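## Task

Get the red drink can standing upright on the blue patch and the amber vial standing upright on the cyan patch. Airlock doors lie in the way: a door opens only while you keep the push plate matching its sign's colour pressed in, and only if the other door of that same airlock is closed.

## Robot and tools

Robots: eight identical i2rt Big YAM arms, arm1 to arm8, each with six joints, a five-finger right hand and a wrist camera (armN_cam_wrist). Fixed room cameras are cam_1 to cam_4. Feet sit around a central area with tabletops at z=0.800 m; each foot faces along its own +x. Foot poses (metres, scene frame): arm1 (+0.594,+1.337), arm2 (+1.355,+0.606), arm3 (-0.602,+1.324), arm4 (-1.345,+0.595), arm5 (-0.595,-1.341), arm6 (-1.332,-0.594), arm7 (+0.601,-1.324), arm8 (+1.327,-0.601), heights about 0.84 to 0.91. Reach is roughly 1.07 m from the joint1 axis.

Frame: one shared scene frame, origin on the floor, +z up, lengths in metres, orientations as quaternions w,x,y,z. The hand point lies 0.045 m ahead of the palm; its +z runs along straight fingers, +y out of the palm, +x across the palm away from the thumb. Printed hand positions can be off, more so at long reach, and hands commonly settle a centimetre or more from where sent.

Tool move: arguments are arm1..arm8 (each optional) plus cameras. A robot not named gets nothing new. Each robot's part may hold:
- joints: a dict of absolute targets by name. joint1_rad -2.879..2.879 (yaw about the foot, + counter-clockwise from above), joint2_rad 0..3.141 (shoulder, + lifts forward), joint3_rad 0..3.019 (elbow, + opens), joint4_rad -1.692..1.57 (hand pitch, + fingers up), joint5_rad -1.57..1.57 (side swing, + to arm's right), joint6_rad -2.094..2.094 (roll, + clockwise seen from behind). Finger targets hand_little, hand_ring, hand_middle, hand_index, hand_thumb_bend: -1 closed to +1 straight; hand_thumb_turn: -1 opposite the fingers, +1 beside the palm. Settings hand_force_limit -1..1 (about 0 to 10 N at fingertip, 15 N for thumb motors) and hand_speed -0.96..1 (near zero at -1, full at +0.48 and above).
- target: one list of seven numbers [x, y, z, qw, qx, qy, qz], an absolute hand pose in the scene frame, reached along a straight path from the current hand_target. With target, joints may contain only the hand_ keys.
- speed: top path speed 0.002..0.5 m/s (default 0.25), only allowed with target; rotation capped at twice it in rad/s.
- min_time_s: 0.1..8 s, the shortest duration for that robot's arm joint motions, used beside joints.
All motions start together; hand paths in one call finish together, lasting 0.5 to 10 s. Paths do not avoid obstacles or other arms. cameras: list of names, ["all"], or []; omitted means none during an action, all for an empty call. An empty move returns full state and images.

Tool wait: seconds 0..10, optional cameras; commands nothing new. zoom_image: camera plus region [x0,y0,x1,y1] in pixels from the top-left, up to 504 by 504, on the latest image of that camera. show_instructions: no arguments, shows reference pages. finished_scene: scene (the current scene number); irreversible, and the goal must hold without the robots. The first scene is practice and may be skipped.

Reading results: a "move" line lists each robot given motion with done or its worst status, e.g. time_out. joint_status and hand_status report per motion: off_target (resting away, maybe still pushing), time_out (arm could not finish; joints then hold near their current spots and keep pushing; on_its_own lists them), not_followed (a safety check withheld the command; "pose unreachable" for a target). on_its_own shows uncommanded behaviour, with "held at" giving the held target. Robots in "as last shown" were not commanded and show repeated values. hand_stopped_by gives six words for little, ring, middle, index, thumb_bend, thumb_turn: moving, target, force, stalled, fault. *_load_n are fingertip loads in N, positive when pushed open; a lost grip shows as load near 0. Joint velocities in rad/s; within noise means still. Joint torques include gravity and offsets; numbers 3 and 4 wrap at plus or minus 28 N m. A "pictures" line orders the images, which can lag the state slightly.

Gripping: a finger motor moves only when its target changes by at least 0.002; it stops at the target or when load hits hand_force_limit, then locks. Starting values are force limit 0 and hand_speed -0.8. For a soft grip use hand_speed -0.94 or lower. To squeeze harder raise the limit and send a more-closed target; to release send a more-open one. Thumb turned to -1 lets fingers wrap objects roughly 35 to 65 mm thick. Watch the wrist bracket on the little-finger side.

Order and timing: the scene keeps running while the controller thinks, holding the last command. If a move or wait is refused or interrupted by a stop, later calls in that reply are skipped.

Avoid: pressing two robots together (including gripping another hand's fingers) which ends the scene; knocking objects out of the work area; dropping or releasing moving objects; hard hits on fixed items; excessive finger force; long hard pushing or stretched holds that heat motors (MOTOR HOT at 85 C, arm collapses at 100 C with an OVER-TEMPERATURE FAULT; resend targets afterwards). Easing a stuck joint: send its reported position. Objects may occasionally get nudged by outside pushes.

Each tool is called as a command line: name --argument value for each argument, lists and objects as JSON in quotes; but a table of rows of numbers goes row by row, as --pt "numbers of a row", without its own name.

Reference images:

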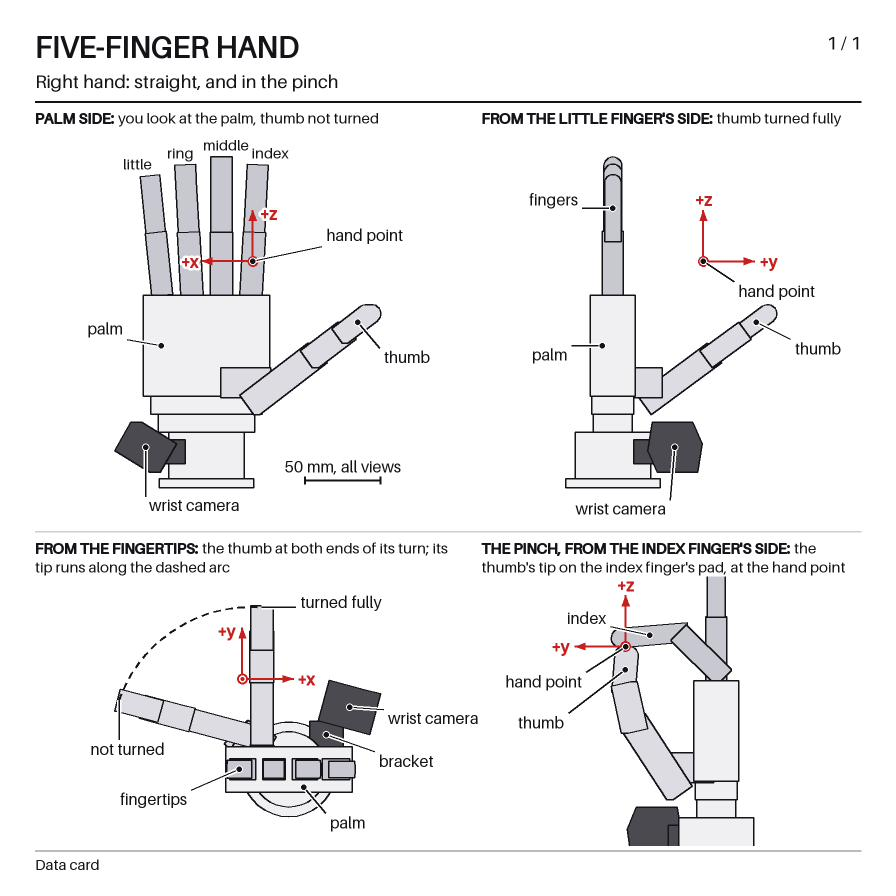

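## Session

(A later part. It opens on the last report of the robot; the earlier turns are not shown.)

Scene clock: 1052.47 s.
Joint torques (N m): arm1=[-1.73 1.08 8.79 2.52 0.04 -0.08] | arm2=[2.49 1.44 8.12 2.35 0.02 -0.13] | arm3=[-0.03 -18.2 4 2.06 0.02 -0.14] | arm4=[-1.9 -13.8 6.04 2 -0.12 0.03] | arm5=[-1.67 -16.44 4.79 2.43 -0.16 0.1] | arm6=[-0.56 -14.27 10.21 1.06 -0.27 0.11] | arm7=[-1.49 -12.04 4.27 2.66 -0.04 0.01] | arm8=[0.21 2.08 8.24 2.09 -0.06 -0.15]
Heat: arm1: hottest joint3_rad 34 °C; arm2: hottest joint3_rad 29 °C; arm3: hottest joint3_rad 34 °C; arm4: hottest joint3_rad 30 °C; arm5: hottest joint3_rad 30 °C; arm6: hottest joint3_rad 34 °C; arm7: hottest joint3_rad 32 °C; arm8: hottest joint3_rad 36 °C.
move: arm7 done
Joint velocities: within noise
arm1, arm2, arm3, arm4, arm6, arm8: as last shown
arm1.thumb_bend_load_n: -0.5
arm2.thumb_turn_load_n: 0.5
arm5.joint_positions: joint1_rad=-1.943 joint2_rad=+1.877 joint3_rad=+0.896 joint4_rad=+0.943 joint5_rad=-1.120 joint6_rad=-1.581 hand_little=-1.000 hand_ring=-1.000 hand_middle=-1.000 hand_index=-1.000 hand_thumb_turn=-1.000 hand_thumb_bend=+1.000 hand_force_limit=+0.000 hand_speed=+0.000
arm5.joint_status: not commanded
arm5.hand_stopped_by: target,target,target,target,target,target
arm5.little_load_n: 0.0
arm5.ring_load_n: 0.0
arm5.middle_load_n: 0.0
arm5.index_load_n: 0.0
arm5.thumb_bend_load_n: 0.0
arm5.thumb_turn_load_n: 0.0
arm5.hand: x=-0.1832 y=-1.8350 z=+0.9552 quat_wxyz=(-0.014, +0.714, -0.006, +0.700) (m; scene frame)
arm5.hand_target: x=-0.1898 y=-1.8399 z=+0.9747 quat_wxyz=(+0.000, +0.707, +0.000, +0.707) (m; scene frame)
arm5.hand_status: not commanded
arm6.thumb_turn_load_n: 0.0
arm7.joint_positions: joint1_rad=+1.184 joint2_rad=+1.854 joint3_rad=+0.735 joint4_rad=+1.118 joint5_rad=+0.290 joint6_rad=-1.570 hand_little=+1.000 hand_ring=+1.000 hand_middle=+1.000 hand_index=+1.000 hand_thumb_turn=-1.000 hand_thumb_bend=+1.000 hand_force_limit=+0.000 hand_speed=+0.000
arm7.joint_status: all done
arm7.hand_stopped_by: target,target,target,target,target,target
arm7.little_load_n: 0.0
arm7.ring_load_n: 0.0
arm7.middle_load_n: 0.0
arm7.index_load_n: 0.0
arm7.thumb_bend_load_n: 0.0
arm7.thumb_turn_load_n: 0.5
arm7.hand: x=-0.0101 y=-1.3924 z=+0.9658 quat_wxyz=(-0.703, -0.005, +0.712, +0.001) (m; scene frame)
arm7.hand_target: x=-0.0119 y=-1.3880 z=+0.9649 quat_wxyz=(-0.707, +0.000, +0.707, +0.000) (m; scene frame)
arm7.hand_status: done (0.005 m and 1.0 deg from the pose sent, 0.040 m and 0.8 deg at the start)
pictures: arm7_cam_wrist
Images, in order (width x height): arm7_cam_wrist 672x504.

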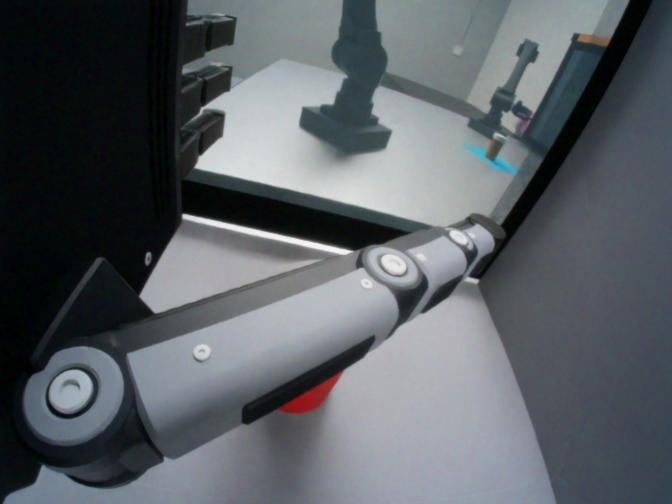

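move --arm7 '{"target": [0.003, -1.377, 0.965, -0.7071, 0, 0.7071, 0], "speed": 0.1, "joints": {"hand_thumb_bend": -0.8}}' --cameras '["arm7_cam_wrist"]'

Scene clock: 1063.23 s.
Joint torques (N m): arm1=[-1.61 1.14 8.79 2.55 0.05 -0.09] | arm2=[2.43 2.55 8.1 2.37 0.02 -0.17] | arm3=[-0.03 -18.02 3.97 2.06 0.01 -0.15] | arm4=[-1.85 -13.8 6.05 2 -0.12 0.03] | arm5=[-1.67 -16.5 4.79 2.43 -0.16 0.11] | arm6=[-0.62 -14.45 10.18 1.07 -0.28 0.11] | arm7=[-1.61 -13.74 3.66 2.67 -0.03 0.02] | arm8=[0.15 2.08 8.24 2.09 -0.07 -0.15]
Heat: arm1: hottest joint3_rad 34 °C; arm2: hottest joint3_rad 29 °C; arm3: hottest joint3_rad 34 °C; arm4: hottest joint3_rad 30 °C; arm5: hottest joint3_rad 30 °C; arm6: hottest joint3_rad 34 °C; arm7: hottest joint3_rad 32 °C; arm8: hottest joint3_rad 36 °C.
move: arm7 off_target
Joint velocities: within noise
arm1, arm2, arm3, arm4, arm5, arm6, arm8: as last shown
arm1.thumb_bend_load_n: 0.0
arm2.thumb_turn_load_n: 0.0
arm4.little_load_n: 0.5
arm5.little_load_n: 0.5
arm5.thumb_turn_load_n: 0.5
arm7.joint_positions: joint1_rad=+1.170 joint2_rad=+1.854 joint3_rad=+0.688 joint4_rad=+1.146 joint5_rad=+0.275 joint6_rad=-1.570 hand_little=+1.000 hand_ring=+1.000 hand_middle=+1.000 hand_index=+1.000 hand_thumb_turn=-1.000 hand_thumb_bend=-0.800 hand_force_limit=+0.000 hand_speed=+0.000
arm7.joint_status: all done
arm7.hand_stopped_by: target,target,target,target,target,target
arm7.little_load_n: 0.0
arm7.ring_load_n: 0.0
arm7.middle_load_n: 0.0
arm7.index_load_n: 0.0
arm7.thumb_bend_load_n: 0.0
arm7.thumb_turn_load_n: 0.0
arm7.hand: x=+0.0044 y=-1.3819 z=+0.9540 quat_wxyz=(-0.696, -0.007, +0.718, +0.002) (m; scene frame)
arm7.hand_target: x=+0.0030 y=-1.3770 z=+0.9649 quat_wxyz=(-0.707, +0.000, +0.707, +0.000) (m; scene frame)
arm7.hand_status: off_target (0.012 m and 2.0 deg from the pose sent, 0.020 m and 0.9 deg at the start)
pictures: arm7_cam_wrist
Images, in order (width x height): arm7_cam_wrist 672x504.

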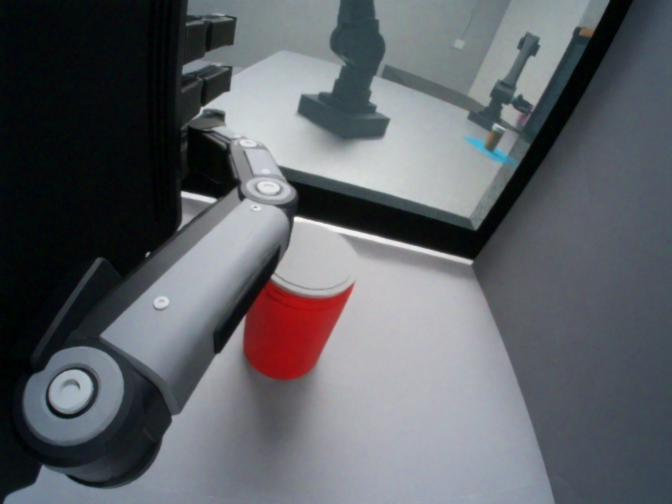

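move --arm7 '{"target": [0.003, -1.378, 0.955, -0.7071, 0, 0.7071, 0], "speed": 0.08, "joints": {"hand_thumb_bend": 1}}' --cameras '[]'

move --arm7 '{"target": [0.003, -1.378, 0.889, -0.7071, 0, 0.7071, 0], "speed": 0.08}' --cameras '["arm7_cam_wrist", "cam_4"]'

Scene clock: 1072.77 s.
Joint torques (N m): arm1=[-1.73 0.97 8.8 2.55 0.05 -0.08] | arm2=[1.49 1.61 8.28 2.4 0.01 -0.13] | arm3=[-0.15 -18.08 4.01 2.09 0.02 -0.14] | arm4=[-1.9 -13.8 6.05 2 -0.12 0.03] | arm5=[-1.67 -16.44 4.79 2.43 -0.16 0.11] | arm6=[-0.73 -14.45 10.13 1.06 -0.28 0.11] | arm7=[-1.38 -11.46 3.78 2.67 0.08 0.02] | arm8=[0.21 2.02 8.25 2.09 -0.06 -0.15]
Heat: arm1: hottest joint3_rad 34 °C; arm2: hottest joint3_rad 29 °C; arm3: hottest joint3_rad 34 °C; arm4: hottest joint3_rad 30 °C; arm5: hottest joint3_rad 30 °C; arm6: hottest joint3_rad 34 °C; arm7: hottest joint3_rad 32 °C; arm8: hottest joint3_rad 36 °C.
move: arm7 done
Joint velocities: within noise
arm1, arm2, arm3, arm4, arm5, arm6, arm8: as last shown
arm2.little_load_n: -0.5
arm3.middle_load_n: 0.5
arm4.little_load_n: 0.0
arm4.ring_load_n: 0.5
arm4.thumb_turn_load_n: 0.5
arm5.little_load_n: 0.0
arm7.joint_positions: joint1_rad=+1.170 joint2_rad=+1.859 joint3_rad=+0.688 joint4_rad=+1.175 joint5_rad=+0.275 joint6_rad=-1.570 hand_little=+1.000 hand_ring=+1.000 hand_middle=+1.000 hand_index=+1.000 hand_thumb_turn=-1.000 hand_thumb_bend=+1.000 hand_force_limit=+0.000 hand_speed=+0.000
arm7.joint_status: all done
arm7.hand_stopped_by: target,target,target,target,target,target
arm7.little_load_n: 0.0
arm7.ring_load_n: 0.0
arm7.middle_load_n: 0.0
arm7.index_load_n: 0.0
arm7.thumb_bend_load_n: 0.0
arm7.thumb_turn_load_n: 0.5
arm7.hand: x=+0.0037 y=-1.3821 z=+0.9580 quat_wxyz=(-0.704, -0.005, +0.710, +0.000) (m; scene frame)
arm7.hand_target: x=+0.0030 y=-1.3780 z=+0.9551 quat_wxyz=(-0.707, +0.000, +0.707, +0.000) (m; scene frame)
arm7.hand_status: done (0.005 m and 0.8 deg from the pose sent, 0.004 m and 2.0 deg at the start)
pictures: none
No camera images: "cameras" was empty.

Scene clock: 1074.37 s.
Joint torques (N m): arm1=[-1.73 1.14 8.77 2.54 0.04 -0.09] | arm2=[1.49 1.73 8.12 2.35 0.05 -0.13] | arm3=[-0.15 -18.14 3.97 2.07 0.03 -0.15] | arm4=[-1.9 -13.86 6.04 2.02 -0.12 0.03] | arm5=[-1.67 -16.44 4.79 2.43 -0.16 0.11] | arm6=[-0.73 -14.33 10.17 1.05 -0.28 0.11] | arm7=[-1.38 -12.57 3.99 2.67 0.11 0.02] | arm8=[0.09 2.02 8.24 2.09 -0.07 -0.15]
Heat: arm1: hottest joint3_rad 34 °C; arm2: hottest joint3_rad 29 °C; arm3: hottest joint3_rad 34 °C; arm4: hottest joint3_rad 30 °C; arm5: hottest joint3_rad 30 °C; arm6: hottest joint3_rad 34 °C; arm7: hottest joint3_rad 31 °C; arm8: hottest joint3_rad 36 °C.
move: arm7 done
Joint velocities: within noise
arm1, arm2, arm3, arm4, arm5, arm6, arm8: as last shown
arm2.little_load_n: 0.0
arm3.middle_load_n: 0.0
arm4.ring_load_n: 0.0
arm5.little_load_n: -0.5
arm6.little_load_n: -4.0
arm7.joint_positions: joint1_rad=+1.170 joint2_rad=+2.076 joint3_rad=+0.696 joint4_rad=+1.360 joint5_rad=+0.275 joint6_rad=-1.570 hand_little=+1.000 hand_ring=+1.000 hand_middle=+1.000 hand_index=+1.000 hand_thumb_turn=-1.000 hand_thumb_bend=+1.000 hand_force_limit=+0.000 hand_speed=+0.000
arm7.joint_status: not commanded
arm7.hand_stopped_by: target,target,target,target,target,target
arm7.little_load_n: 0.0
arm7.ring_load_n: 0.0
arm7.middle_load_n: 0.0
arm7.index_load_n: 0.0
arm7.thumb_bend_load_n: 0.0
arm7.thumb_turn_load_n: 0.0
arm7.hand: x=+0.0114 y=-1.3795 z=+0.8838 quat_wxyz=(-0.696, -0.007, +0.718, +0.002) (m; scene frame)
arm7.hand_target: x=+0.0033 y=-1.3779 z=+0.8891 quat_wxyz=(-0.707, +0.000, +0.707, +0.000) (m; scene frame)
arm7.hand_status: done (0.010 m and 2.0 deg from the pose sent, 0.069 m and 0.8 deg at the start)
pictures: arm7_cam_wrist, cam_4
Images, in order (width x height): arm7_cam_wrist 672x504, cam_4 896x504.

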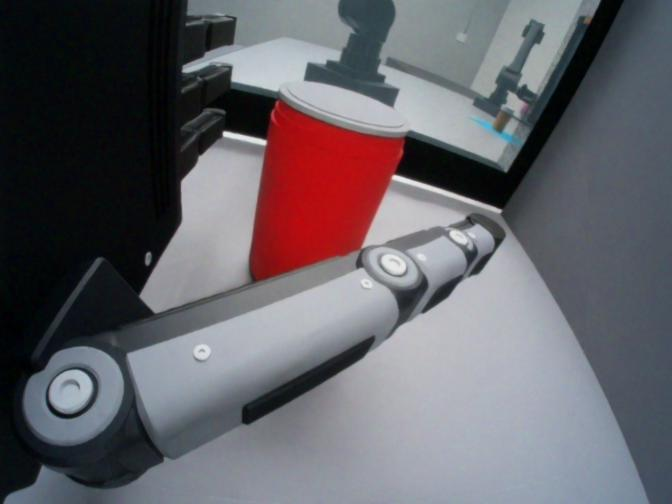

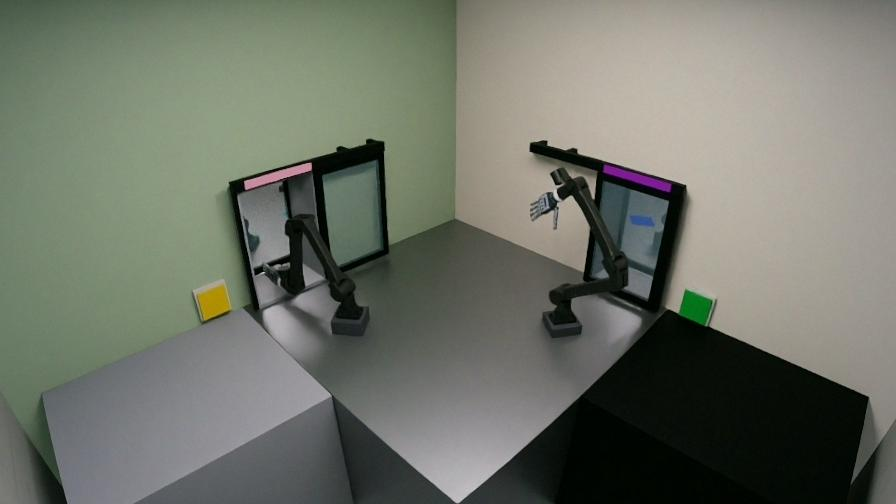

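move --arm7 '{"target": [0.002, -1.391, 0.887, -0.7071, 0, 0.7071, 0], "speed": 0.05}' --cameras '["arm7_cam_wrist"]'

Scene clock: 1081.07 s.
Joint torques (N m): arm1=[-1.67 1.14 8.8 2.54 0.04 -0.08] | arm2=[2.14 2.26 8.27 2.3 0.04 -0.15] | arm3=[-0.03 -18.14 4 2.07 0.01 -0.14] | arm4=[-1.85 -13.8 6.04 2 -0.12 0.03] | arm5=[-1.67 -16.44 4.79 2.41 -0.16 0.11] | arm6=[-0.5 -14.39 10.17 1.09 -0.25 0.1] | arm7=[-0.21 -12.34 4.12 2.47 0.2 0.02] | arm8=[0.15 2.02 8.25 2.09 -0.07 -0.15]
Heat: arm1: hottest joint3_rad 34 °C; arm2: hottest joint3_rad 29 °C; arm3: hottest joint3_rad 34 °C; arm4: hottest joint3_rad 30 °C; arm5: hottest joint1_rad 29 °C; arm6: hottest joint3_rad 34 °C; arm7: hottest joint3_rad 31 °C; arm8: hottest joint3_rad 36 °C.
move: arm7 done
Joint velocities: within noise
arm1, arm2, arm3, arm4, arm5, arm6, arm8: as last shown
arm2.middle_load_n: -0.5
arm5.little_load_n: 0.0
arm5.index_load_n: -0.5
arm5.thumb_turn_load_n: 0.0
arm7.joint_positions: joint1_rad=+1.183 joint2_rad=+2.082 joint3_rad=+0.709 joint4_rad=+1.360 joint5_rad=+0.301 joint6_rad=-1.570 hand_little=+1.000 hand_ring=+1.000 hand_middle=+1.000 hand_index=+1.000 hand_thumb_turn=-1.000 hand_thumb_bend=+1.000 hand_force_limit=+0.000 hand_speed=+0.000
arm7.joint_status: not commanded
arm7.hand_stopped_by: target,target,target,target,target,target
arm7.little_load_n: 0.0
arm7.ring_load_n: 0.0
arm7.middle_load_n: 0.0
arm7.index_load_n: 0.0
arm7.thumb_bend_load_n: 0.0
arm7.thumb_turn_load_n: 0.0
arm7.hand: x=+0.0090 y=-1.3836 z=+0.8850 quat_wxyz=(-0.699, -0.002, +0.715, +0.007) (m; scene frame)
arm7.hand_target: x=+0.0023 y=-1.3910 z=+0.8871 quat_wxyz=(-0.707, +0.000, +0.707, +0.000) (m; scene frame)
arm7.hand_status: done (0.010 m and 1.6 deg from the pose sent, 0.015 m and 2.0 deg at the start)
pictures: arm7_cam_wrist
Images, in order (width x height): arm7_cam_wrist 672x504.

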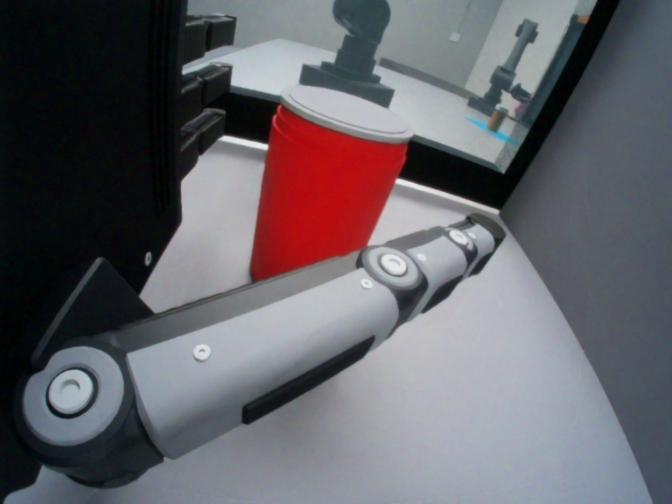

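move --arm7 '{"joints": {"hand_speed": -0.6, "hand_index": 0.35, "hand_middle": 0.35, "hand_ring": 0.3, "hand_little": 0.5, "hand_force_limit": -0.1}}' --cameras '[]'

move --arm7 '{"joints": {"hand_speed": -0.92, "hand_index": -0.4, "hand_middle": -0.4, "hand_ring": 0.2, "hand_little": 0.4, "hand_thumb_bend": -0.4}}' --cameras '["arm7_cam_wrist"]'

Scene clock: 1088.23 s.
Joint torques (N m): arm1=[-1.79 1.14 8.8 2.56 0.05 -0.08] | arm2=[1.73 2.55 8.17 2.35 0.03 -0.18] | arm3=[-0.09 -18.14 3.97 2.07 0.02 -0.14] | arm4=[-1.85 -13.86 6.04 2 -0.12 0.03] | arm5=[-1.67 -16.44 4.79 2.43 -0.16 0.1] | arm6=[-0.5 -14.39 10.17 1.09 -0.27 0.1] | arm7=[-0.21 -12.34 4.12 2.47 0.19 0] | arm8=[0.15 2.02 8.24 2.09 -0.07 -0.14]
Heat: arm1: hottest joint3_rad 34 °C; arm2: hottest joint3_rad 29 °C; arm3: hottest joint3_rad 34 °C; arm4: hottest joint3_rad 30 °C; arm5: hottest joint1_rad 29 °C; arm6: hottest joint3_rad 35 °C; arm7: hottest joint3_rad 31 °C; arm8: hottest joint3_rad 36 °C.
move: arm7 done
Joint velocities: within noise
arm1, arm2, arm3, arm5, arm8: as last shown
arm2.middle_load_n: 0.0
arm4.joint_positions: joint1_rad=-1.993 joint2_rad=+2.059 joint3_rad=+0.920 joint4_rad=+1.121 joint5_rad=-1.059 joint6_rad=-1.584 hand_little=-1.000 hand_ring=-1.000 hand_middle=-1.000 hand_index=-1.000 hand_thumb_turn=-1.000 hand_thumb_bend=+1.000 hand_force_limit=+0.000 hand_speed=+0.000
arm4.joint_status: not commanded
arm4.hand_stopped_by: target,target,target,target,target,target
arm4.little_load_n: 0.0
arm4.ring_load_n: 0.0
arm4.middle_load_n: 0.0
arm4.index_load_n: 0.0
arm4.thumb_bend_load_n: 0.0
arm4.thumb_turn_load_n: 0.5
arm4.hand: x=-1.8302 y=+0.1535 z=+0.9388 quat_wxyz=(+0.489, +0.501, -0.503, +0.506) (m; scene frame)
arm4.hand_target: x=-1.8379 y=+0.1601 z=+0.9419 quat_wxyz=(+0.496, +0.496, -0.504, +0.504) (m; scene frame)
arm4.hand_status: not commanded
arm5.index_load_n: 0.0
arm5.thumb_turn_load_n: 0.5
arm6.joint_positions: joint1_rad=+1.934 joint2_rad=+2.062 joint3_rad=+1.166 joint4_rad=+0.859 joint5_rad=+0.998 joint6_rad=-1.577 hand_little=-1.000 hand_ring=-1.000 hand_middle=-1.000 hand_index=-1.000 hand_thumb_turn=-1.000 hand_thumb_bend=+1.000 hand_force_limit=+0.000 hand_speed=+0.000
arm6.joint_status: not commanded
arm6.hand_stopped_by: target,target,target,target,target,target
arm6.little_load_n: -3.5
arm6.ring_load_n: 0.0
arm6.middle_load_n: 0.0
arm6.index_load_n: 0.0
arm6.thumb_bend_load_n: 0.0
arm6.thumb_turn_load_n: 0.0
arm6.hand: x=-1.7622 y=-0.0986 z=+0.9502 quat_wxyz=(-0.493, +0.489, +0.517, +0.500) (m; scene frame)
arm6.hand_target: x=-1.7620 y=-0.0788 z=+0.9551 quat_wxyz=(-0.500, +0.500, +0.500, +0.500) (m; scene frame)
arm6.hand_status: not commanded
arm7.joint_positions: joint1_rad=+1.183 joint2_rad=+2.082 joint3_rad=+0.710 joint4_rad=+1.360 joint5_rad=+0.302 joint6_rad=-1.570 hand_little=+0.500 hand_ring=+0.300 hand_middle=+0.350 hand_index=+0.350 hand_thumb_turn=-1.000 hand_thumb_bend=+1.000 hand_force_limit=-0.100 hand_speed=-0.600
arm7.joint_status: all done
arm7.hand_stopped_by: target,target,target,target,target,target
arm7.little_load_n: 0.0
arm7.ring_load_n: 0.0
arm7.middle_load_n: 0.0
arm7.index_load_n: 0.0
arm7.thumb_bend_load_n: 0.0
arm7.thumb_turn_load_n: 0.5
arm7.hand: x=+0.0090 y=-1.3837 z=+0.8849 quat_wxyz=(-0.699, -0.002, +0.715, +0.007) (m; scene frame)
arm7.hand_target: x=+0.0023 y=-1.3910 z=+0.8870 quat_wxyz=(-0.707, +0.000, +0.707, +0.000) (m; scene frame)
arm7.hand_status: not commanded
pictures: none
No camera images: "cameras" was empty.

Scene clock: 1094.07 s.
Joint torques (N m): arm1=[-1.73 1.14 8.81 2.56 0.05 -0.08] | arm2=[2.55 1.9 8.42 2.56 0.07 -0.19] | arm3=[-0.21 -18.08 3.99 2.07 0.02 -0.15] | arm4=[-1.9 -13.8 6.05 2 -0.12 0.03] | arm5=[-1.67 -16.5 4.79 2.41 -0.16 0.11] | arm6=[-0.44 -14.39 10.19 1.01 -0.27 0.12] | arm7=[-0.21 -12.4 4.11 2.47 0.19 0] | arm8=[0.21 2.02 8.24 2.07 -0.06 -0.14]
Heat: arm1: hottest joint3_rad 34 °C; arm2: hottest joint3_rad 29 °C; arm3: hottest joint3_rad 34 °C; arm4: hottest joint3_rad 30 °C; arm5: hottest joint1_rad 29 °C; arm6: hottest joint3_rad 35 °C; arm7: hottest joint3_rad 31 °C; arm8: hottest joint3_rad 36 °C.
move: arm7 off_target
Joint velocities: within noise
arm1, arm2, arm3, arm4, arm5, arm6, arm8: as last shown
arm4.thumb_turn_load_n: 0.0
arm6.thumb_turn_load_n: 0.5
arm7.joint_positions: joint1_rad=+1.183 joint2_rad=+2.083 joint3_rad=+0.710 joint4_rad=+1.360 joint5_rad=+0.302 joint6_rad=-1.570 hand_little=+0.400 hand_ring=+0.200 hand_middle=+0.030 hand_index=+0.030 hand_thumb_turn=-1.000 hand_thumb_bend=+0.843 hand_force_limit=-0.100 hand_speed=-0.920
arm7.joint_status: hand_middle off_target (ended at +0.030, target -0.400); hand_index off_target (ended at +0.030, target -0.400); hand_thumb_bend off_target (ended at +0.843, target -0.400); the others done
arm7.hand_stopped_by: target,target,force,force,force,target
arm7.little_load_n: 0.0
arm7.ring_load_n: 0.0
arm7.middle_load_n: 4.5
arm7.index_load_n: 4.5
arm7.thumb_bend_load_n: 12.0
arm7.thumb_turn_load_n: 0.5
arm7.hand: x=+0.0090 y=-1.3837 z=+0.8847 quat_wxyz=(-0.699, -0.002, +0.715, +0.007) (m; scene frame)
arm7.hand_target: x=+0.0023 y=-1.3910 z=+0.8871 quat_wxyz=(-0.707, +0.000, +0.707, +0.000) (m; scene frame)
arm7.hand_status: not commanded
arm8.thumb_bend_load_n: -0.5
pictures: arm7_cam_wrist
Images, in order (width x height): arm7_cam_wrist 672x504.

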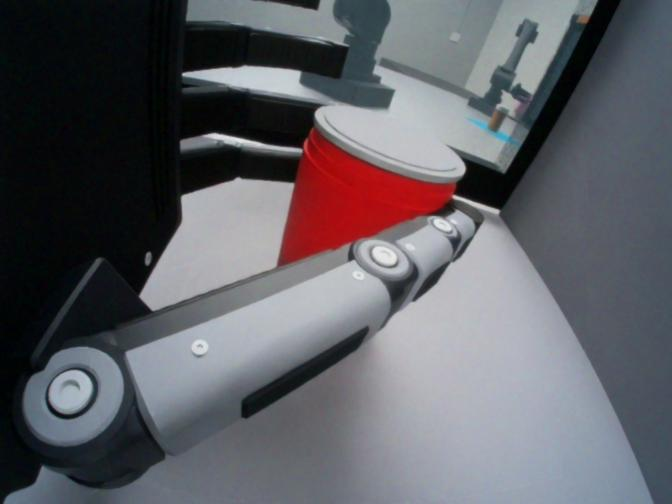

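move --arm7 '{"target": [0.005, -1.388, 0.95, -0.7071, 0, 0.7071, 0], "speed": 0.06}' --cameras '["arm7_cam_wrist", "cam_4"]'

Scene clock: 1099.13 s.
Joint torques (N m): arm1=[-1.73 1.2 8.8 2.54 0.04 -0.09] | arm2=[2.02 2.32 8.54 2.56 0.01 -0.13] | arm3=[0.09 -18.02 4 2.04 0.03 -0.15] | arm4=[-1.9 -13.86 6.05 2 -0.12 0.03] | arm5=[-1.67 -16.44 4.79 2.43 -0.16 0.1] | arm6=[-0.67 -14.27 10.15 1.1 -0.27 0.11] | arm7=[-0.62 -16.56 3.44 1.91 -0.01 -0.04] | arm8=[0.15 2.02 8.25 2.07 -0.07 -0.15]
Heat: arm1: hottest joint3_rad 34 °C; arm2: hottest joint3_rad 29 °C; arm3: hottest joint3_rad 34 °C; arm4: hottest joint3_rad 30 °C; arm5: hottest joint1_rad 29 °C; arm6: hottest joint3_rad 35 °C; arm7: hottest joint3_rad 31 °C; arm8: hottest joint3_rad 36 °C.
move: arm7 off_target
Joint velocities: within noise
arm1.joint_positions: joint1_rad=+0.806 joint2_rad=+0.631 joint3_rad=+1.351 joint4_rad=-1.536 joint5_rad=+0.000 joint6_rad=-1.200 hand_little=+1.000 hand_ring=+1.000 hand_middle=+1.000 hand_index=+1.000 hand_thumb_turn=+1.000 hand_thumb_bend=+1.000 hand_force_limit=+0.000 hand_speed=-0.800
arm1.joint_status: not commanded
arm1.hand_stopped_by: target,target,target,target,target,target
arm1.little_load_n: 0.0
arm1.ring_load_n: 0.0
arm1.middle_load_n: 0.0
arm1.index_load_n: 0.0
arm1.thumb_bend_load_n: 0.0
arm1.thumb_turn_load_n: 0.0
arm1.hand: x=+0.5855 y=+1.1425 z=+1.3020 quat_wxyz=(+0.177, +0.596, -0.713, +0.324) (m; scene frame)
arm1.hand_target: x=+0.5857 y=+1.1417 z=+1.3138 quat_wxyz=(+0.184, +0.593, -0.708, +0.336) (m; scene frame)
arm1.hand_status: not commanded
arm2.joint_positions: joint1_rad=-0.604 joint2_rad=+0.646 joint3_rad=+1.465 joint4_rad=-1.536 joint5_rad=+0.000 joint6_rad=-1.200 hand_little=+1.000 hand_ring=+1.000 hand_middle=+1.000 hand_index=+1.000 hand_thumb_turn=+1.000 hand_thumb_bend=+1.000 hand_force_limit=+0.000 hand_speed=-0.800
arm2.joint_status: not commanded
arm2.hand_stopped_by: target,target,target,target,target,target
arm2.little_load_n: 0.0
arm2.ring_load_n: 0.0
arm2.middle_load_n: 0.0
arm2.index_load_n: 0.0
arm2.thumb_bend_load_n: 0.0
arm2.thumb_turn_load_n: 0.0
arm2.hand: x=+1.1585 y=+0.6280 z=+1.3679 quat_wxyz=(+0.402, -0.125, -0.903, +0.089) (m; scene frame)
arm2.hand_target: x=+1.1592 y=+0.6280 z=+1.3753 quat_wxyz=(+0.410, -0.125, -0.899, +0.091) (m; scene frame)
arm2.hand_status: not commanded
arm3.joint_positions: joint1_rad=+2.044 joint2_rad=+2.217 joint3_rad=+1.123 joint4_rad=+1.070 joint5_rad=+1.128 joint6_rad=-1.590 hand_little=-1.000 hand_ring=-1.000 hand_middle=-1.000 hand_index=-1.000 hand_thumb_turn=-1.000 hand_thumb_bend=+1.000 hand_force_limit=+0.000 hand_speed=+0.000
arm3.joint_status: not commanded
arm3.hand_stopped_by: target,target,target,target,target,target
arm3.little_load_n: 0.0
arm3.ring_load_n: 0.0
arm3.middle_load_n: 0.0
arm3.index_load_n: 0.0
arm3.thumb_bend_load_n: 0.0
arm3.thumb_turn_load_n: 0.0
arm3.hand: x=-0.1682 y=+1.7605 z=+0.9260 quat_wxyz=(+0.014, +0.714, +0.011, +0.700) (m; scene frame)
arm3.hand_target: x=-0.1699 y=+1.7647 z=+0.9446 quat_wxyz=(+0.000, +0.707, +0.000, +0.707) (m; scene frame)
arm3.hand_status: not commanded
arm4, arm5, arm6: as last shown
arm6.little_load_n: -4.0
arm6.thumb_turn_load_n: 0.0
arm7.joint_positions: joint1_rad=+1.183 joint2_rad=+1.930 joint3_rad=+0.689 joint4_rad=+1.211 joint5_rad=+0.301 joint6_rad=-1.567 hand_little=+0.400 hand_ring=+0.200 hand_middle=+0.030 hand_index=+0.030 hand_thumb_turn=-1.000 hand_thumb_bend=+0.843 hand_force_limit=-0.100 hand_speed=-0.920
arm7.joint_status: not commanded
arm7.hand_stopped_by: target,target,force,force,force,target
arm7.little_load_n: 0.0
arm7.ring_load_n: 0.0
arm7.middle_load_n: 4.5
arm7.index_load_n: 4.5
arm7.thumb_bend_load_n: 11.5
arm7.thumb_turn_load_n: 0.5
arm7.hand: x=+0.0086 y=-1.3843 z=+0.9269 quat_wxyz=(-0.692, -0.003, +0.721, +0.007) (m; scene frame)
arm7.hand_target: x=+0.0052 y=-1.3878 z=+0.9495 quat_wxyz=(-0.707, +0.000, +0.707, +0.000) (m; scene frame)
arm7.hand_status: off_target (0.024 m and 2.5 deg from the pose sent, 0.066 m and 1.6 deg at the start)
arm8.joint_positions: joint1_rad=+0.481 joint2_rad=+0.606 joint3_rad=+1.446 joint4_rad=-1.536 joint5_rad=+0.000 joint6_rad=-1.200 hand_little=+1.000 hand_ring=+1.000 hand_middle=+1.000 hand_index=+1.000 hand_thumb_turn=+1.000 hand_thumb_bend=+1.000 hand_force_limit=+0.000 hand_speed=-0.800
arm8.joint_status: not commanded
arm8.hand_stopped_by: target,target,target,target,target,target
arm8.little_load_n: -0.5
arm8.ring_load_n: 0.0
arm8.middle_load_n: 0.0
arm8.index_load_n: 0.0
arm8.thumb_bend_load_n: 0.0
arm8.thumb_turn_load_n: 0.0
arm8.hand: x=+1.1528 y=-0.5378 z=+1.3264 quat_wxyz=(-0.418, +0.222, +0.880, -0.046) (m; scene frame)
arm8.hand_target: x=+1.1530 y=-0.5379 z=+1.3369 quat_wxyz=(-0.430, +0.220, +0.874, -0.048) (m; scene frame)
arm8.hand_status: not commanded
pictures: arm7_cam_wrist, cam_4
Images, in order (width x height): arm7_cam_wrist 672x504, cam_4 896x504.

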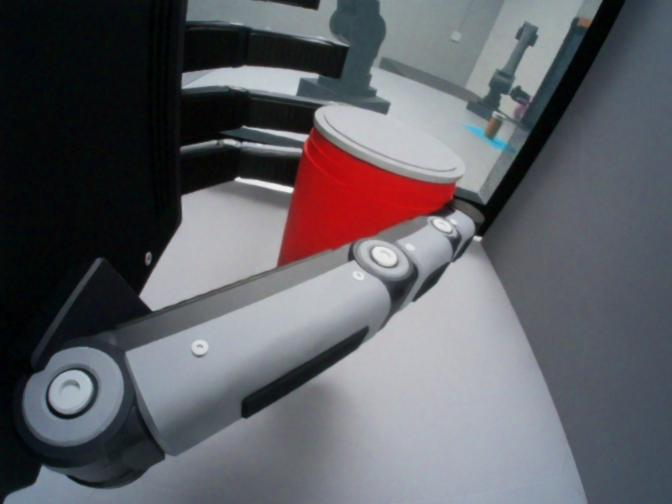

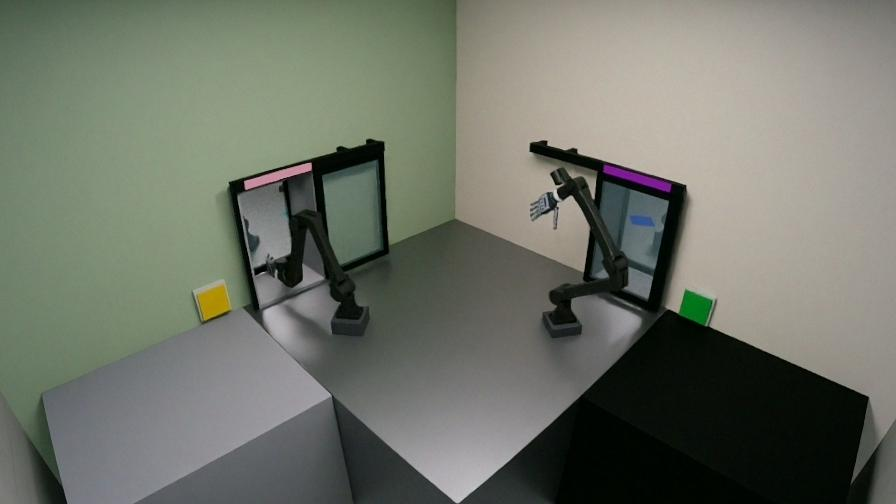

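move --arm7 '{"target": [0.02, -1.388, 1.08, -0.7071, 0, 0.7071, 0], "speed": 0.12}' --cameras '[]'

move --arm7 '{"target": [0.31, -1.39, 1.23, -0.7071, 0, 0.7071, 0], "speed": 0.2}' --cameras '["arm7_cam_wrist", "cam_4"]'

Scene clock: 1122.37 s.
Joint torques (N m): arm1=[-1.67 1.08 8.81 2.55 0.04 -0.09] | arm2=[1.85 2.32 8.29 2.54 -0.02 -0.15] | arm3=[-0.09 -18.14 4.03 2.07 0.03 -0.13] | arm4=[-1.85 -13.86 6.05 2 -0.12 0.03] | arm5=[-1.67 -16.44 4.79 2.43 -0.16 0.1] | arm6=[-0.5 -14.15 10.13 1.11 -0.26 0.12] | arm7=[-0.03 -13.39 8.18 1.88 0.24 -0.04] | arm8=[0.21 2.14 8.25 2.06 -0.07 -0.15]
Heat: arm1: hottest joint3_rad 34 °C; arm2: hottest joint3_rad 29 °C; arm3: hottest joint3_rad 34 °C; arm4: hottest joint3_rad 30 °C; arm5: hottest joint1_rad 29 °C; arm6: hottest joint3_rad 35 °C; arm7: hottest joint2_rad 30 °C; arm8: hottest joint3_rad 36 °C.
move: arm7 off_target
Joint velocities: within noise
arm1, arm2, arm3, arm4, arm6, arm8: as last shown
arm5.joint_positions: joint1_rad=-1.943 joint2_rad=+1.877 joint3_rad=+0.896 joint4_rad=+0.943 joint5_rad=-1.120 joint6_rad=-1.581 hand_little=-1.000 hand_ring=-1.000 hand_middle=-1.000 hand_index=-1.000 hand_thumb_turn=-1.000 hand_thumb_bend=+1.000 hand_force_limit=+0.000 hand_speed=+0.000
arm5.joint_status: not commanded
arm5.hand_stopped_by: target,target,target,target,target,target
arm5.little_load_n: 0.0
arm5.ring_load_n: 0.0
arm5.middle_load_n: 0.0
arm5.index_load_n: 0.0
arm5.thumb_bend_load_n: 0.0
arm5.thumb_turn_load_n: 0.0
arm5.hand: x=-0.1832 y=-1.8350 z=+0.9552 quat_wxyz=(-0.014, +0.714, -0.006, +0.700) (m; scene frame)
arm5.hand_target: x=-0.1898 y=-1.8399 z=+0.9747 quat_wxyz=(+0.000, +0.707, +0.000, +0.707) (m; scene frame)
arm5.hand_status: not commanded
arm6.little_load_n: -3.5
arm7.joint_positions: joint1_rad=+1.185 joint2_rad=+1.519 joint3_rad=+0.671 joint4_rad=+0.800 joint5_rad=+0.305 joint6_rad=-1.567 hand_little=+0.400 hand_ring=+0.200 hand_middle=+0.030 hand_index=+0.030 hand_thumb_turn=-1.000 hand_thumb_bend=+0.843 hand_force_limit=-0.100 hand_speed=-0.920
arm7.joint_status: not commanded
arm7.hand_stopped_by: target,target,force,force,force,target
arm7.little_load_n: 0.0
arm7.ring_load_n: 0.0
arm7.middle_load_n: 4.5
arm7.index_load_n: 4.5
arm7.thumb_bend_load_n: 12.0
arm7.thumb_turn_load_n: 0.5
arm7.hand: x=+0.0268 y=-1.3799 z=+1.0489 quat_wxyz=(-0.686, -0.004, +0.727, +0.010) (m; scene frame)
arm7.hand_target: x=+0.0208 y=-1.3875 z=+1.0800 quat_wxyz=(-0.707, +0.000, +0.707, +0.000) (m; scene frame)
arm7.hand_status: off_target (0.033 m and 3.5 deg from the pose sent, 0.153 m and 2.5 deg at the start)
arm8.little_load_n: 0.0
pictures: none
No camera images: "cameras" was empty.

Scene clock: 1125.07 s.
Joint torques (N m): arm1=[-1.73 1.2 8.8 2.55 0.05 -0.08] | arm2=[1.9 2.2 8.13 2.28 0.03 -0.16] | arm3=[-0.15 -18.08 3.99 2.07 0.02 -0.14] | arm4=[-1.85 -13.86 6.05 1.99 -0.12 0.03] | arm5=[-1.67 -16.5 4.79 2.41 -0.16 0.11] | arm6=[-0.5 -14.33 10.18 1.07 -0.26 0.1] | arm7=[-0.15 0.03 14.04 1.47 0.29 -0.19] | arm8=[0.21 2.02 8.24 2.09 -0.06 -0.14]
Heat: arm1: hottest joint3_rad 34 °C; arm2: hottest joint3_rad 29 °C; arm3: hottest joint3_rad 34 °C; arm4: hottest joint3_rad 30 °C; arm5: hottest joint1_rad 29 °C; arm6: hottest joint3_rad 35 °C; arm7: hottest joint2_rad 30 °C; arm8: hottest joint3_rad 36 °C.
move: arm7 off_target
Joint velocities: within noise
arm1, arm2, arm3, arm4, arm5, arm6, arm8: as last shown
arm4.ring_load_n: 0.5
arm7.joint_positions: joint1_rad=+1.804 joint2_rad=+0.409 joint3_rad=+0.454 joint4_rad=-0.105 joint5_rad=+0.924 joint6_rad=-1.566 hand_little=+0.400 hand_ring=+0.200 hand_middle=+0.030 hand_index=+0.030 hand_thumb_turn=-1.000 hand_thumb_bend=+0.843 hand_force_limit=-0.100 hand_speed=-0.920
arm7.joint_status: not commanded
arm7.hand_stopped_by: target,target,force,force,force,target
arm7.little_load_n: 0.0
arm7.ring_load_n: 0.5
arm7.middle_load_n: 4.5
arm7.index_load_n: 4.5
arm7.thumb_bend_load_n: 11.5
arm7.thumb_turn_load_n: 0.5
arm7.hand: x=+0.3084 y=-1.3883 z=+1.1901 quat_wxyz=(-0.690, -0.016, +0.724, +0.021) (m; scene frame)
arm7.hand_target: x=+0.3107 y=-1.3883 z=+1.2285 quat_wxyz=(-0.707, +0.000, +0.707, +0.000) (m; scene frame)
arm7.hand_status: off_target (0.040 m and 4.1 deg from the pose sent, 0.336 m and 3.5 deg at the start)
arm8.index_load_n: -0.5
pictures: arm7_cam_wrist, cam_4
Images, in order (width x height): arm7_cam_wrist 672x504, cam_4 896x504.

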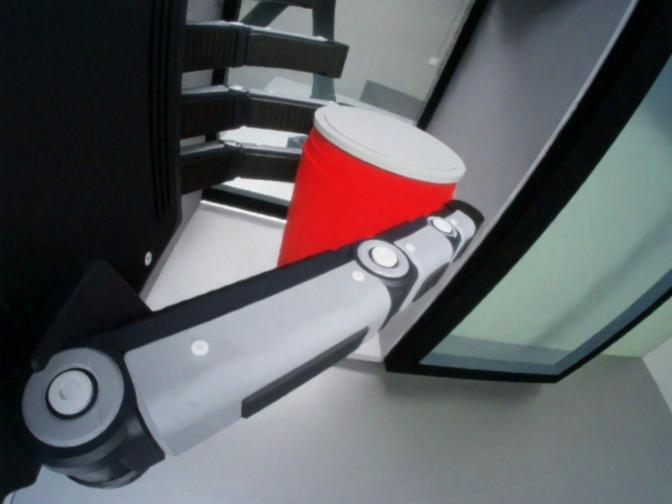

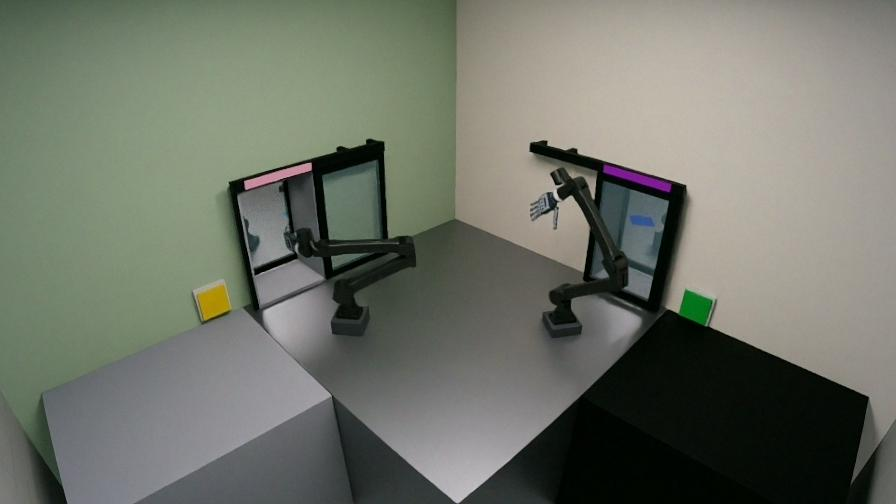

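move --arm7 '{"joints": {"joint1_rad": -1.049, "joint5_rad": 1.2, "joint2_rad": 0.5, "joint3_rad": 0.6, "joint4_rad": -0.08}, "min_time_s": 6}' --arm6 '{"target": [-1.765, -0.19, 0.957, -0.5, 0.5, 0.5, 0.5], "speed": 0.1}' --arm8 '{"joints": {"joint5_rad": 1.04, "joint6_rad": -1.571, "joint4_rad": -0.8, "hand_speed": 0, "hand_thumb_turn": -1}, "min_time_s": 3}' --cameras '["cam_4", "arm7_cam_wrist"]'

Scene clock: 1139.90 s.
Joint torques (N m): arm1=[-1.73 1.14 8.76 2.52 0.05 -0.08] | arm2=[2.78 1.79 8.25 2.58 0.04 -0.14] | arm3=[-0.15 -18.26 4.01 2.07 0.02 -0.14] | arm4=[-1.9 -13.86 6.05 2 -0.12 0.03] | arm5=[-1.67 -16.44 4.79 2.43 -0.16 0.1] | arm6=[2.14 -15.27 5.23 1.46 0.17 0.11] | arm7=[-1.67 2.14 13.76 2.28 0.23 -0.19] | arm8=[0.15 2.26 8.16 2.52 0.03 -0.27]
Heat: arm1: hottest joint3_rad 34 °C; arm2: hottest joint3_rad 29 °C; arm3: hottest joint3_rad 34 °C; arm4: hottest joint3_rad 30 °C; arm5: hottest joint1_rad 29 °C; arm6: hottest joint3_rad 34 °C; arm7: hottest joint3_rad 33 °C; arm8: hottest joint3_rad 36 °C.
move: arm6 moving; arm7 done; arm8 done
Joint velocities: within noise
arm1, arm2, arm3, arm4, arm5: as last shown
arm4.ring_load_n: 0.0
arm4.index_load_n: 0.5
arm4.thumb_turn_load_n: 0.5
arm5.thumb_turn_load_n: 0.5
arm6.joint_positions: joint1_rad=+2.077 joint2_rad=+1.999 joint3_rad=+1.058 joint4_rad=+0.910 joint5_rad=+1.165 joint6_rad=-1.570 hand_little=-1.000 hand_ring=-1.000 hand_middle=-1.000 hand_index=-1.000 hand_thumb_turn=-1.000 hand_thumb_bend=+1.000 hand_force_limit=+0.000 hand_speed=+0.000
arm6.joint_status: not commanded
arm6.hand_stopped_by: target,target,target,target,target,target
arm6.little_load_n: 0.0
arm6.ring_load_n: 0.0
arm6.middle_load_n: 0.0
arm6.index_load_n: 0.0
arm6.thumb_bend_load_n: 0.0
arm6.thumb_turn_load_n: 0.5
arm6.hand: x=-1.7655 y=-0.1855 z=+0.9549 quat_wxyz=(-0.492, +0.496, +0.506, +0.506) (m; scene frame)
arm6.hand_target: x=-1.7651 y=-0.1900 z=+0.9569 quat_wxyz=(-0.500, +0.500, +0.500, +0.500) (m; scene frame)
arm6.hand_status: moving (0.005 m and 1.4 deg from the pose sent, 0.092 m and 2.4 deg at the start)
arm7.joint_positions: joint1_rad=-1.040 joint2_rad=+0.490 joint3_rad=+0.534 joint4_rad=-0.105 joint5_rad=+1.198 joint6_rad=-1.566 hand_little=+0.400 hand_ring=+0.200 hand_middle=+0.030 hand_index=+0.030 hand_thumb_turn=-1.000 hand_thumb_bend=+0.843 hand_force_limit=-0.100 hand_speed=-0.920
arm7.joint_status: all done
arm7.hand_stopped_by: target,target,force,force,force,target
arm7.little_load_n: 0.0
arm7.ring_load_n: 0.0
arm7.middle_load_n: 4.5
arm7.index_load_n: 4.5
arm7.thumb_bend_load_n: 11.5
arm7.thumb_turn_load_n: 0.5
arm7.hand: x=+0.8525 y=-1.2223 z=+1.2261 quat_wxyz=(+0.010, +0.710, +0.021, +0.703) (m; scene frame)
arm7.hand_target: x=+0.8542 y=-1.2224 z=+1.2586 quat_wxyz=(-0.009, +0.700, -0.006, +0.714) (m; scene frame)
arm7.hand_status: not commanded
arm8.joint_positions: joint1_rad=+0.481 joint2_rad=+0.606 joint3_rad=+1.446 joint4_rad=-0.820 joint5_rad=+1.038 joint6_rad=-1.558 hand_little=+1.000 hand_ring=+1.000 hand_middle=+1.000 hand_index=+1.000 hand_thumb_turn=-1.000 hand_thumb_bend=+1.000 hand_force_limit=+0.000 hand_speed=+0.000
arm8.joint_status: all done
arm8.hand_stopped_by: target,target,target,target,target,target
arm8.little_load_n: 0.0
arm8.ring_load_n: 0.0
arm8.middle_load_n: -0.5
arm8.index_load_n: 0.0
arm8.thumb_bend_load_n: 0.0
arm8.thumb_turn_load_n: 0.0
arm8.hand: x=+1.2219 y=-0.3946 z=+1.5099 quat_wxyz=(-0.599, +0.392, +0.582, +0.387) (m; scene frame)
arm8.hand_target: x=+1.2275 y=-0.3951 z=+1.5215 quat_wxyz=(-0.609, +0.395, +0.571, +0.384) (m; scene frame)
arm8.hand_status: not commanded
pictures: arm7_cam_wrist, cam_4
Images, in order (width x height): arm7_cam_wrist 672x504, cam_4 896x504.

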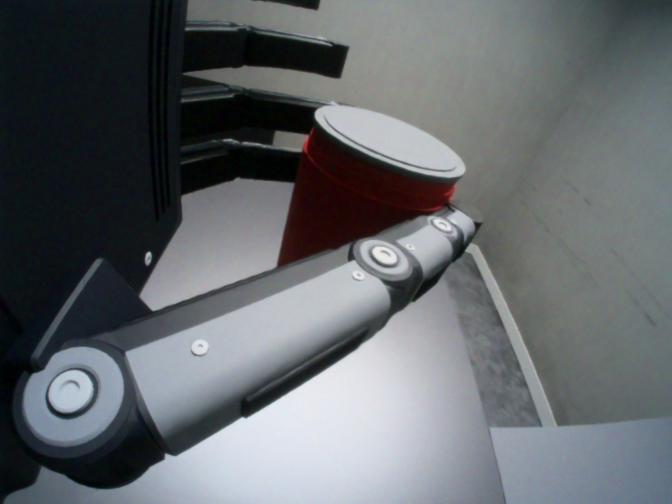

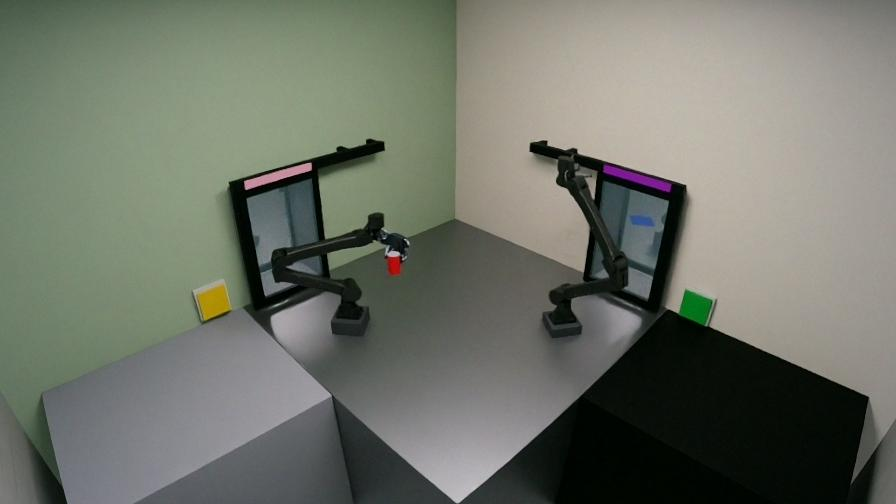

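move --arm7 '{"target": [0.96, -0.955, 0.94, 0, 0.7071, 0, 0.7071], "speed": 0.2}' --cameras '[]'

move --arm7 '{"target": [0.96, -0.955, 0.885, 0, 0.7071, 0, 0.7071], "speed": 0.1}' --cameras '["cam_4"]'

Scene clock: 1148.40 s.
Joint torques (N m): arm1=[-1.79 1.08 8.79 2.54 0.05 -0.09] | arm2=[2.08 2.61 8.14 2.28 0.01 -0.17] | arm3=[-0.15 -18.14 4.03 2.07 0.02 -0.15] | arm4=[-1.9 -13.86 6.05 2.02 -0.12 0.03] | arm5=[-1.67 -16.44 4.79 2.43 -0.16 0.1] | arm6=[2.08 -15.27 5.2 1.58 0.17 0.1] | arm7=[-1.38 -12.75 6.08 2.21 0.27 -0.35] | arm8=[0.15 2.2 8.14 2.5 0.03 -0.27]
Heat: arm1: hottest joint3_rad 34 °C; arm2: hottest joint3_rad 29 °C; arm3: hottest joint3_rad 34 °C; arm4: hottest joint3_rad 30 °C; arm5: hottest joint1_rad 29 °C; arm6: hottest joint3_rad 34 °C; arm7: hottest joint3_rad 34 °C; arm8: hottest joint3_rad 36 °C.
move: arm7 off_target
Joint velocities: within noise
arm1, arm2, arm3, arm4, arm5, arm6, arm8: as last shown
arm3.little_load_n: 0.5
arm3.thumb_turn_load_n: 0.5
arm4.index_load_n: 0.0
arm5.ring_load_n: -0.5
arm5.thumb_turn_load_n: 0.0
arm6.thumb_turn_load_n: 0.0
arm7.joint_positions: joint1_rad=-1.044 joint2_rad=+1.988 joint3_rad=+0.788 joint4_rad=+1.113 joint5_rad=+1.201 joint6_rad=-1.514 hand_little=+0.400 hand_ring=+0.200 hand_middle=+0.030 hand_index=+0.030 hand_thumb_turn=-1.000 hand_thumb_bend=+0.843 hand_force_limit=-0.100 hand_speed=-0.920
arm7.joint_status: not commanded
arm7.hand_stopped_by: target,target,force,force,force,target
arm7.little_load_n: 0.0
arm7.ring_load_n: 0.0
arm7.middle_load_n: 4.5
arm7.index_load_n: 4.5
arm7.thumb_bend_load_n: 12.0
arm7.thumb_turn_load_n: 1.0
arm7.hand: x=+0.9528 y=-0.9639 z=+0.9319 quat_wxyz=(+0.003, +0.714, +0.009, +0.700) (m; scene frame)
arm7.hand_target: x=+0.9598 y=-0.9555 z=+0.9400 quat_wxyz=(+0.000, +0.708, +0.000, +0.706) (m; scene frame)
arm7.hand_status: off_target (0.014 m and 1.5 deg from the pose sent, 0.406 m and 2.7 deg at the start)
arm8.middle_load_n: 0.0
pictures: none
No camera images: "cameras" was empty.

Scene clock: 1149.77 s.
Joint torques (N m): arm1=[-1.85 1.08 8.83 2.56 0.05 -0.08] | arm2=[2.14 2.08 8.16 2.47 0.03 -0.15] | arm3=[-0.15 -18.08 4.04 2.06 0.03 -0.15] | arm4=[-1.85 -13.86 6.05 2 -0.12 0.03] | arm5=[-1.67 -16.44 4.79 2.43 -0.16 0.11] | arm6=[2.08 -15.21 5.27 1.54 0.17 0.1] | arm7=[-1.32 -13.86 4.57 2.13 0.28 -0.39] | arm8=[0.21 2.14 8.16 2.51 0.02 -0.27]
Heat: arm1: hottest joint3_rad 34 °C; arm2: hottest joint3_rad 29 °C; arm3: hottest joint3_rad 34 °C; arm4: hottest joint3_rad 30 °C; arm5: hottest joint1_rad 29 °C; arm6: hottest joint3_rad 34 °C; arm7: hottest joint3_rad 34 °C; arm8: hottest joint3_rad 36 °C.
move: arm7 off_target
Joint velocities: within noise
arm1, arm2, arm3, arm4, arm5, arm6, arm8: as last shown
arm2.thumb_bend_load_n: 0.5
arm3.little_load_n: 0.0
arm3.thumb_turn_load_n: 0.0
arm4.thumb_turn_load_n: 0.0
arm5.ring_load_n: 0.0
arm6.thumb_turn_load_n: 0.5
arm7.joint_positions: joint1_rad=-1.044 joint2_rad=+2.150 joint3_rad=+0.820 joint4_rad=+1.247 joint5_rad=+1.201 joint6_rad=-1.515 hand_little=+0.400 hand_ring=+0.200 hand_middle=+0.030 hand_index=+0.030 hand_thumb_turn=-1.000 hand_thumb_bend=+0.843 hand_force_limit=-0.100 hand_speed=-0.920
arm7.joint_status: not commanded
arm7.hand_stopped_by: target,target,force,force,force,target
arm7.little_load_n: 0.0
arm7.ring_load_n: 0.0
arm7.middle_load_n: 4.5
arm7.index_load_n: 5.0
arm7.thumb_bend_load_n: 12.0
arm7.thumb_turn_load_n: 0.5
arm7.hand: x=+0.9540 y=-0.9619 z=+0.8788 quat_wxyz=(+0.001, +0.713, +0.007, +0.701) (m; scene frame)
arm7.hand_target: x=+0.9599 y=-0.9554 z=+0.8851 quat_wxyz=(+0.000, +0.708, +0.000, +0.707) (m; scene frame)
arm7.hand_status: off_target (0.011 m and 1.3 deg from the pose sent, 0.048 m and 1.5 deg at the start)
arm8.thumb_turn_load_n: 0.5
pictures: cam_4
Images, in order (width x height): cam_4 896x504.

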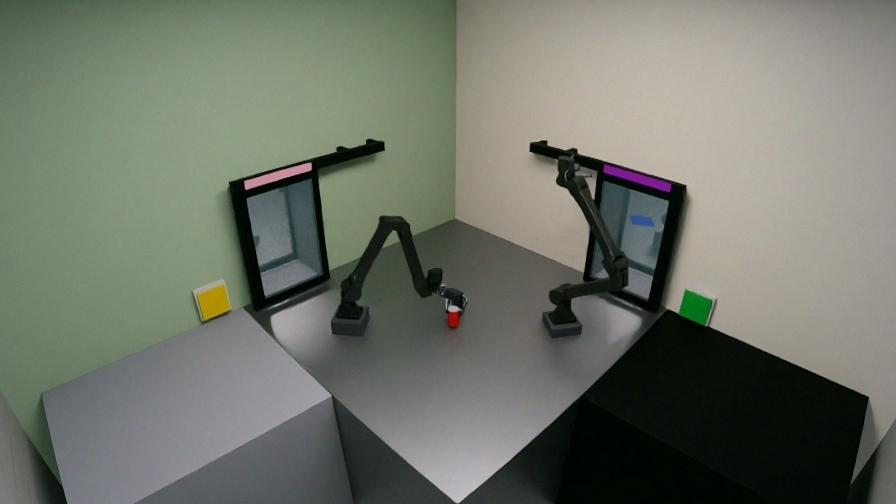

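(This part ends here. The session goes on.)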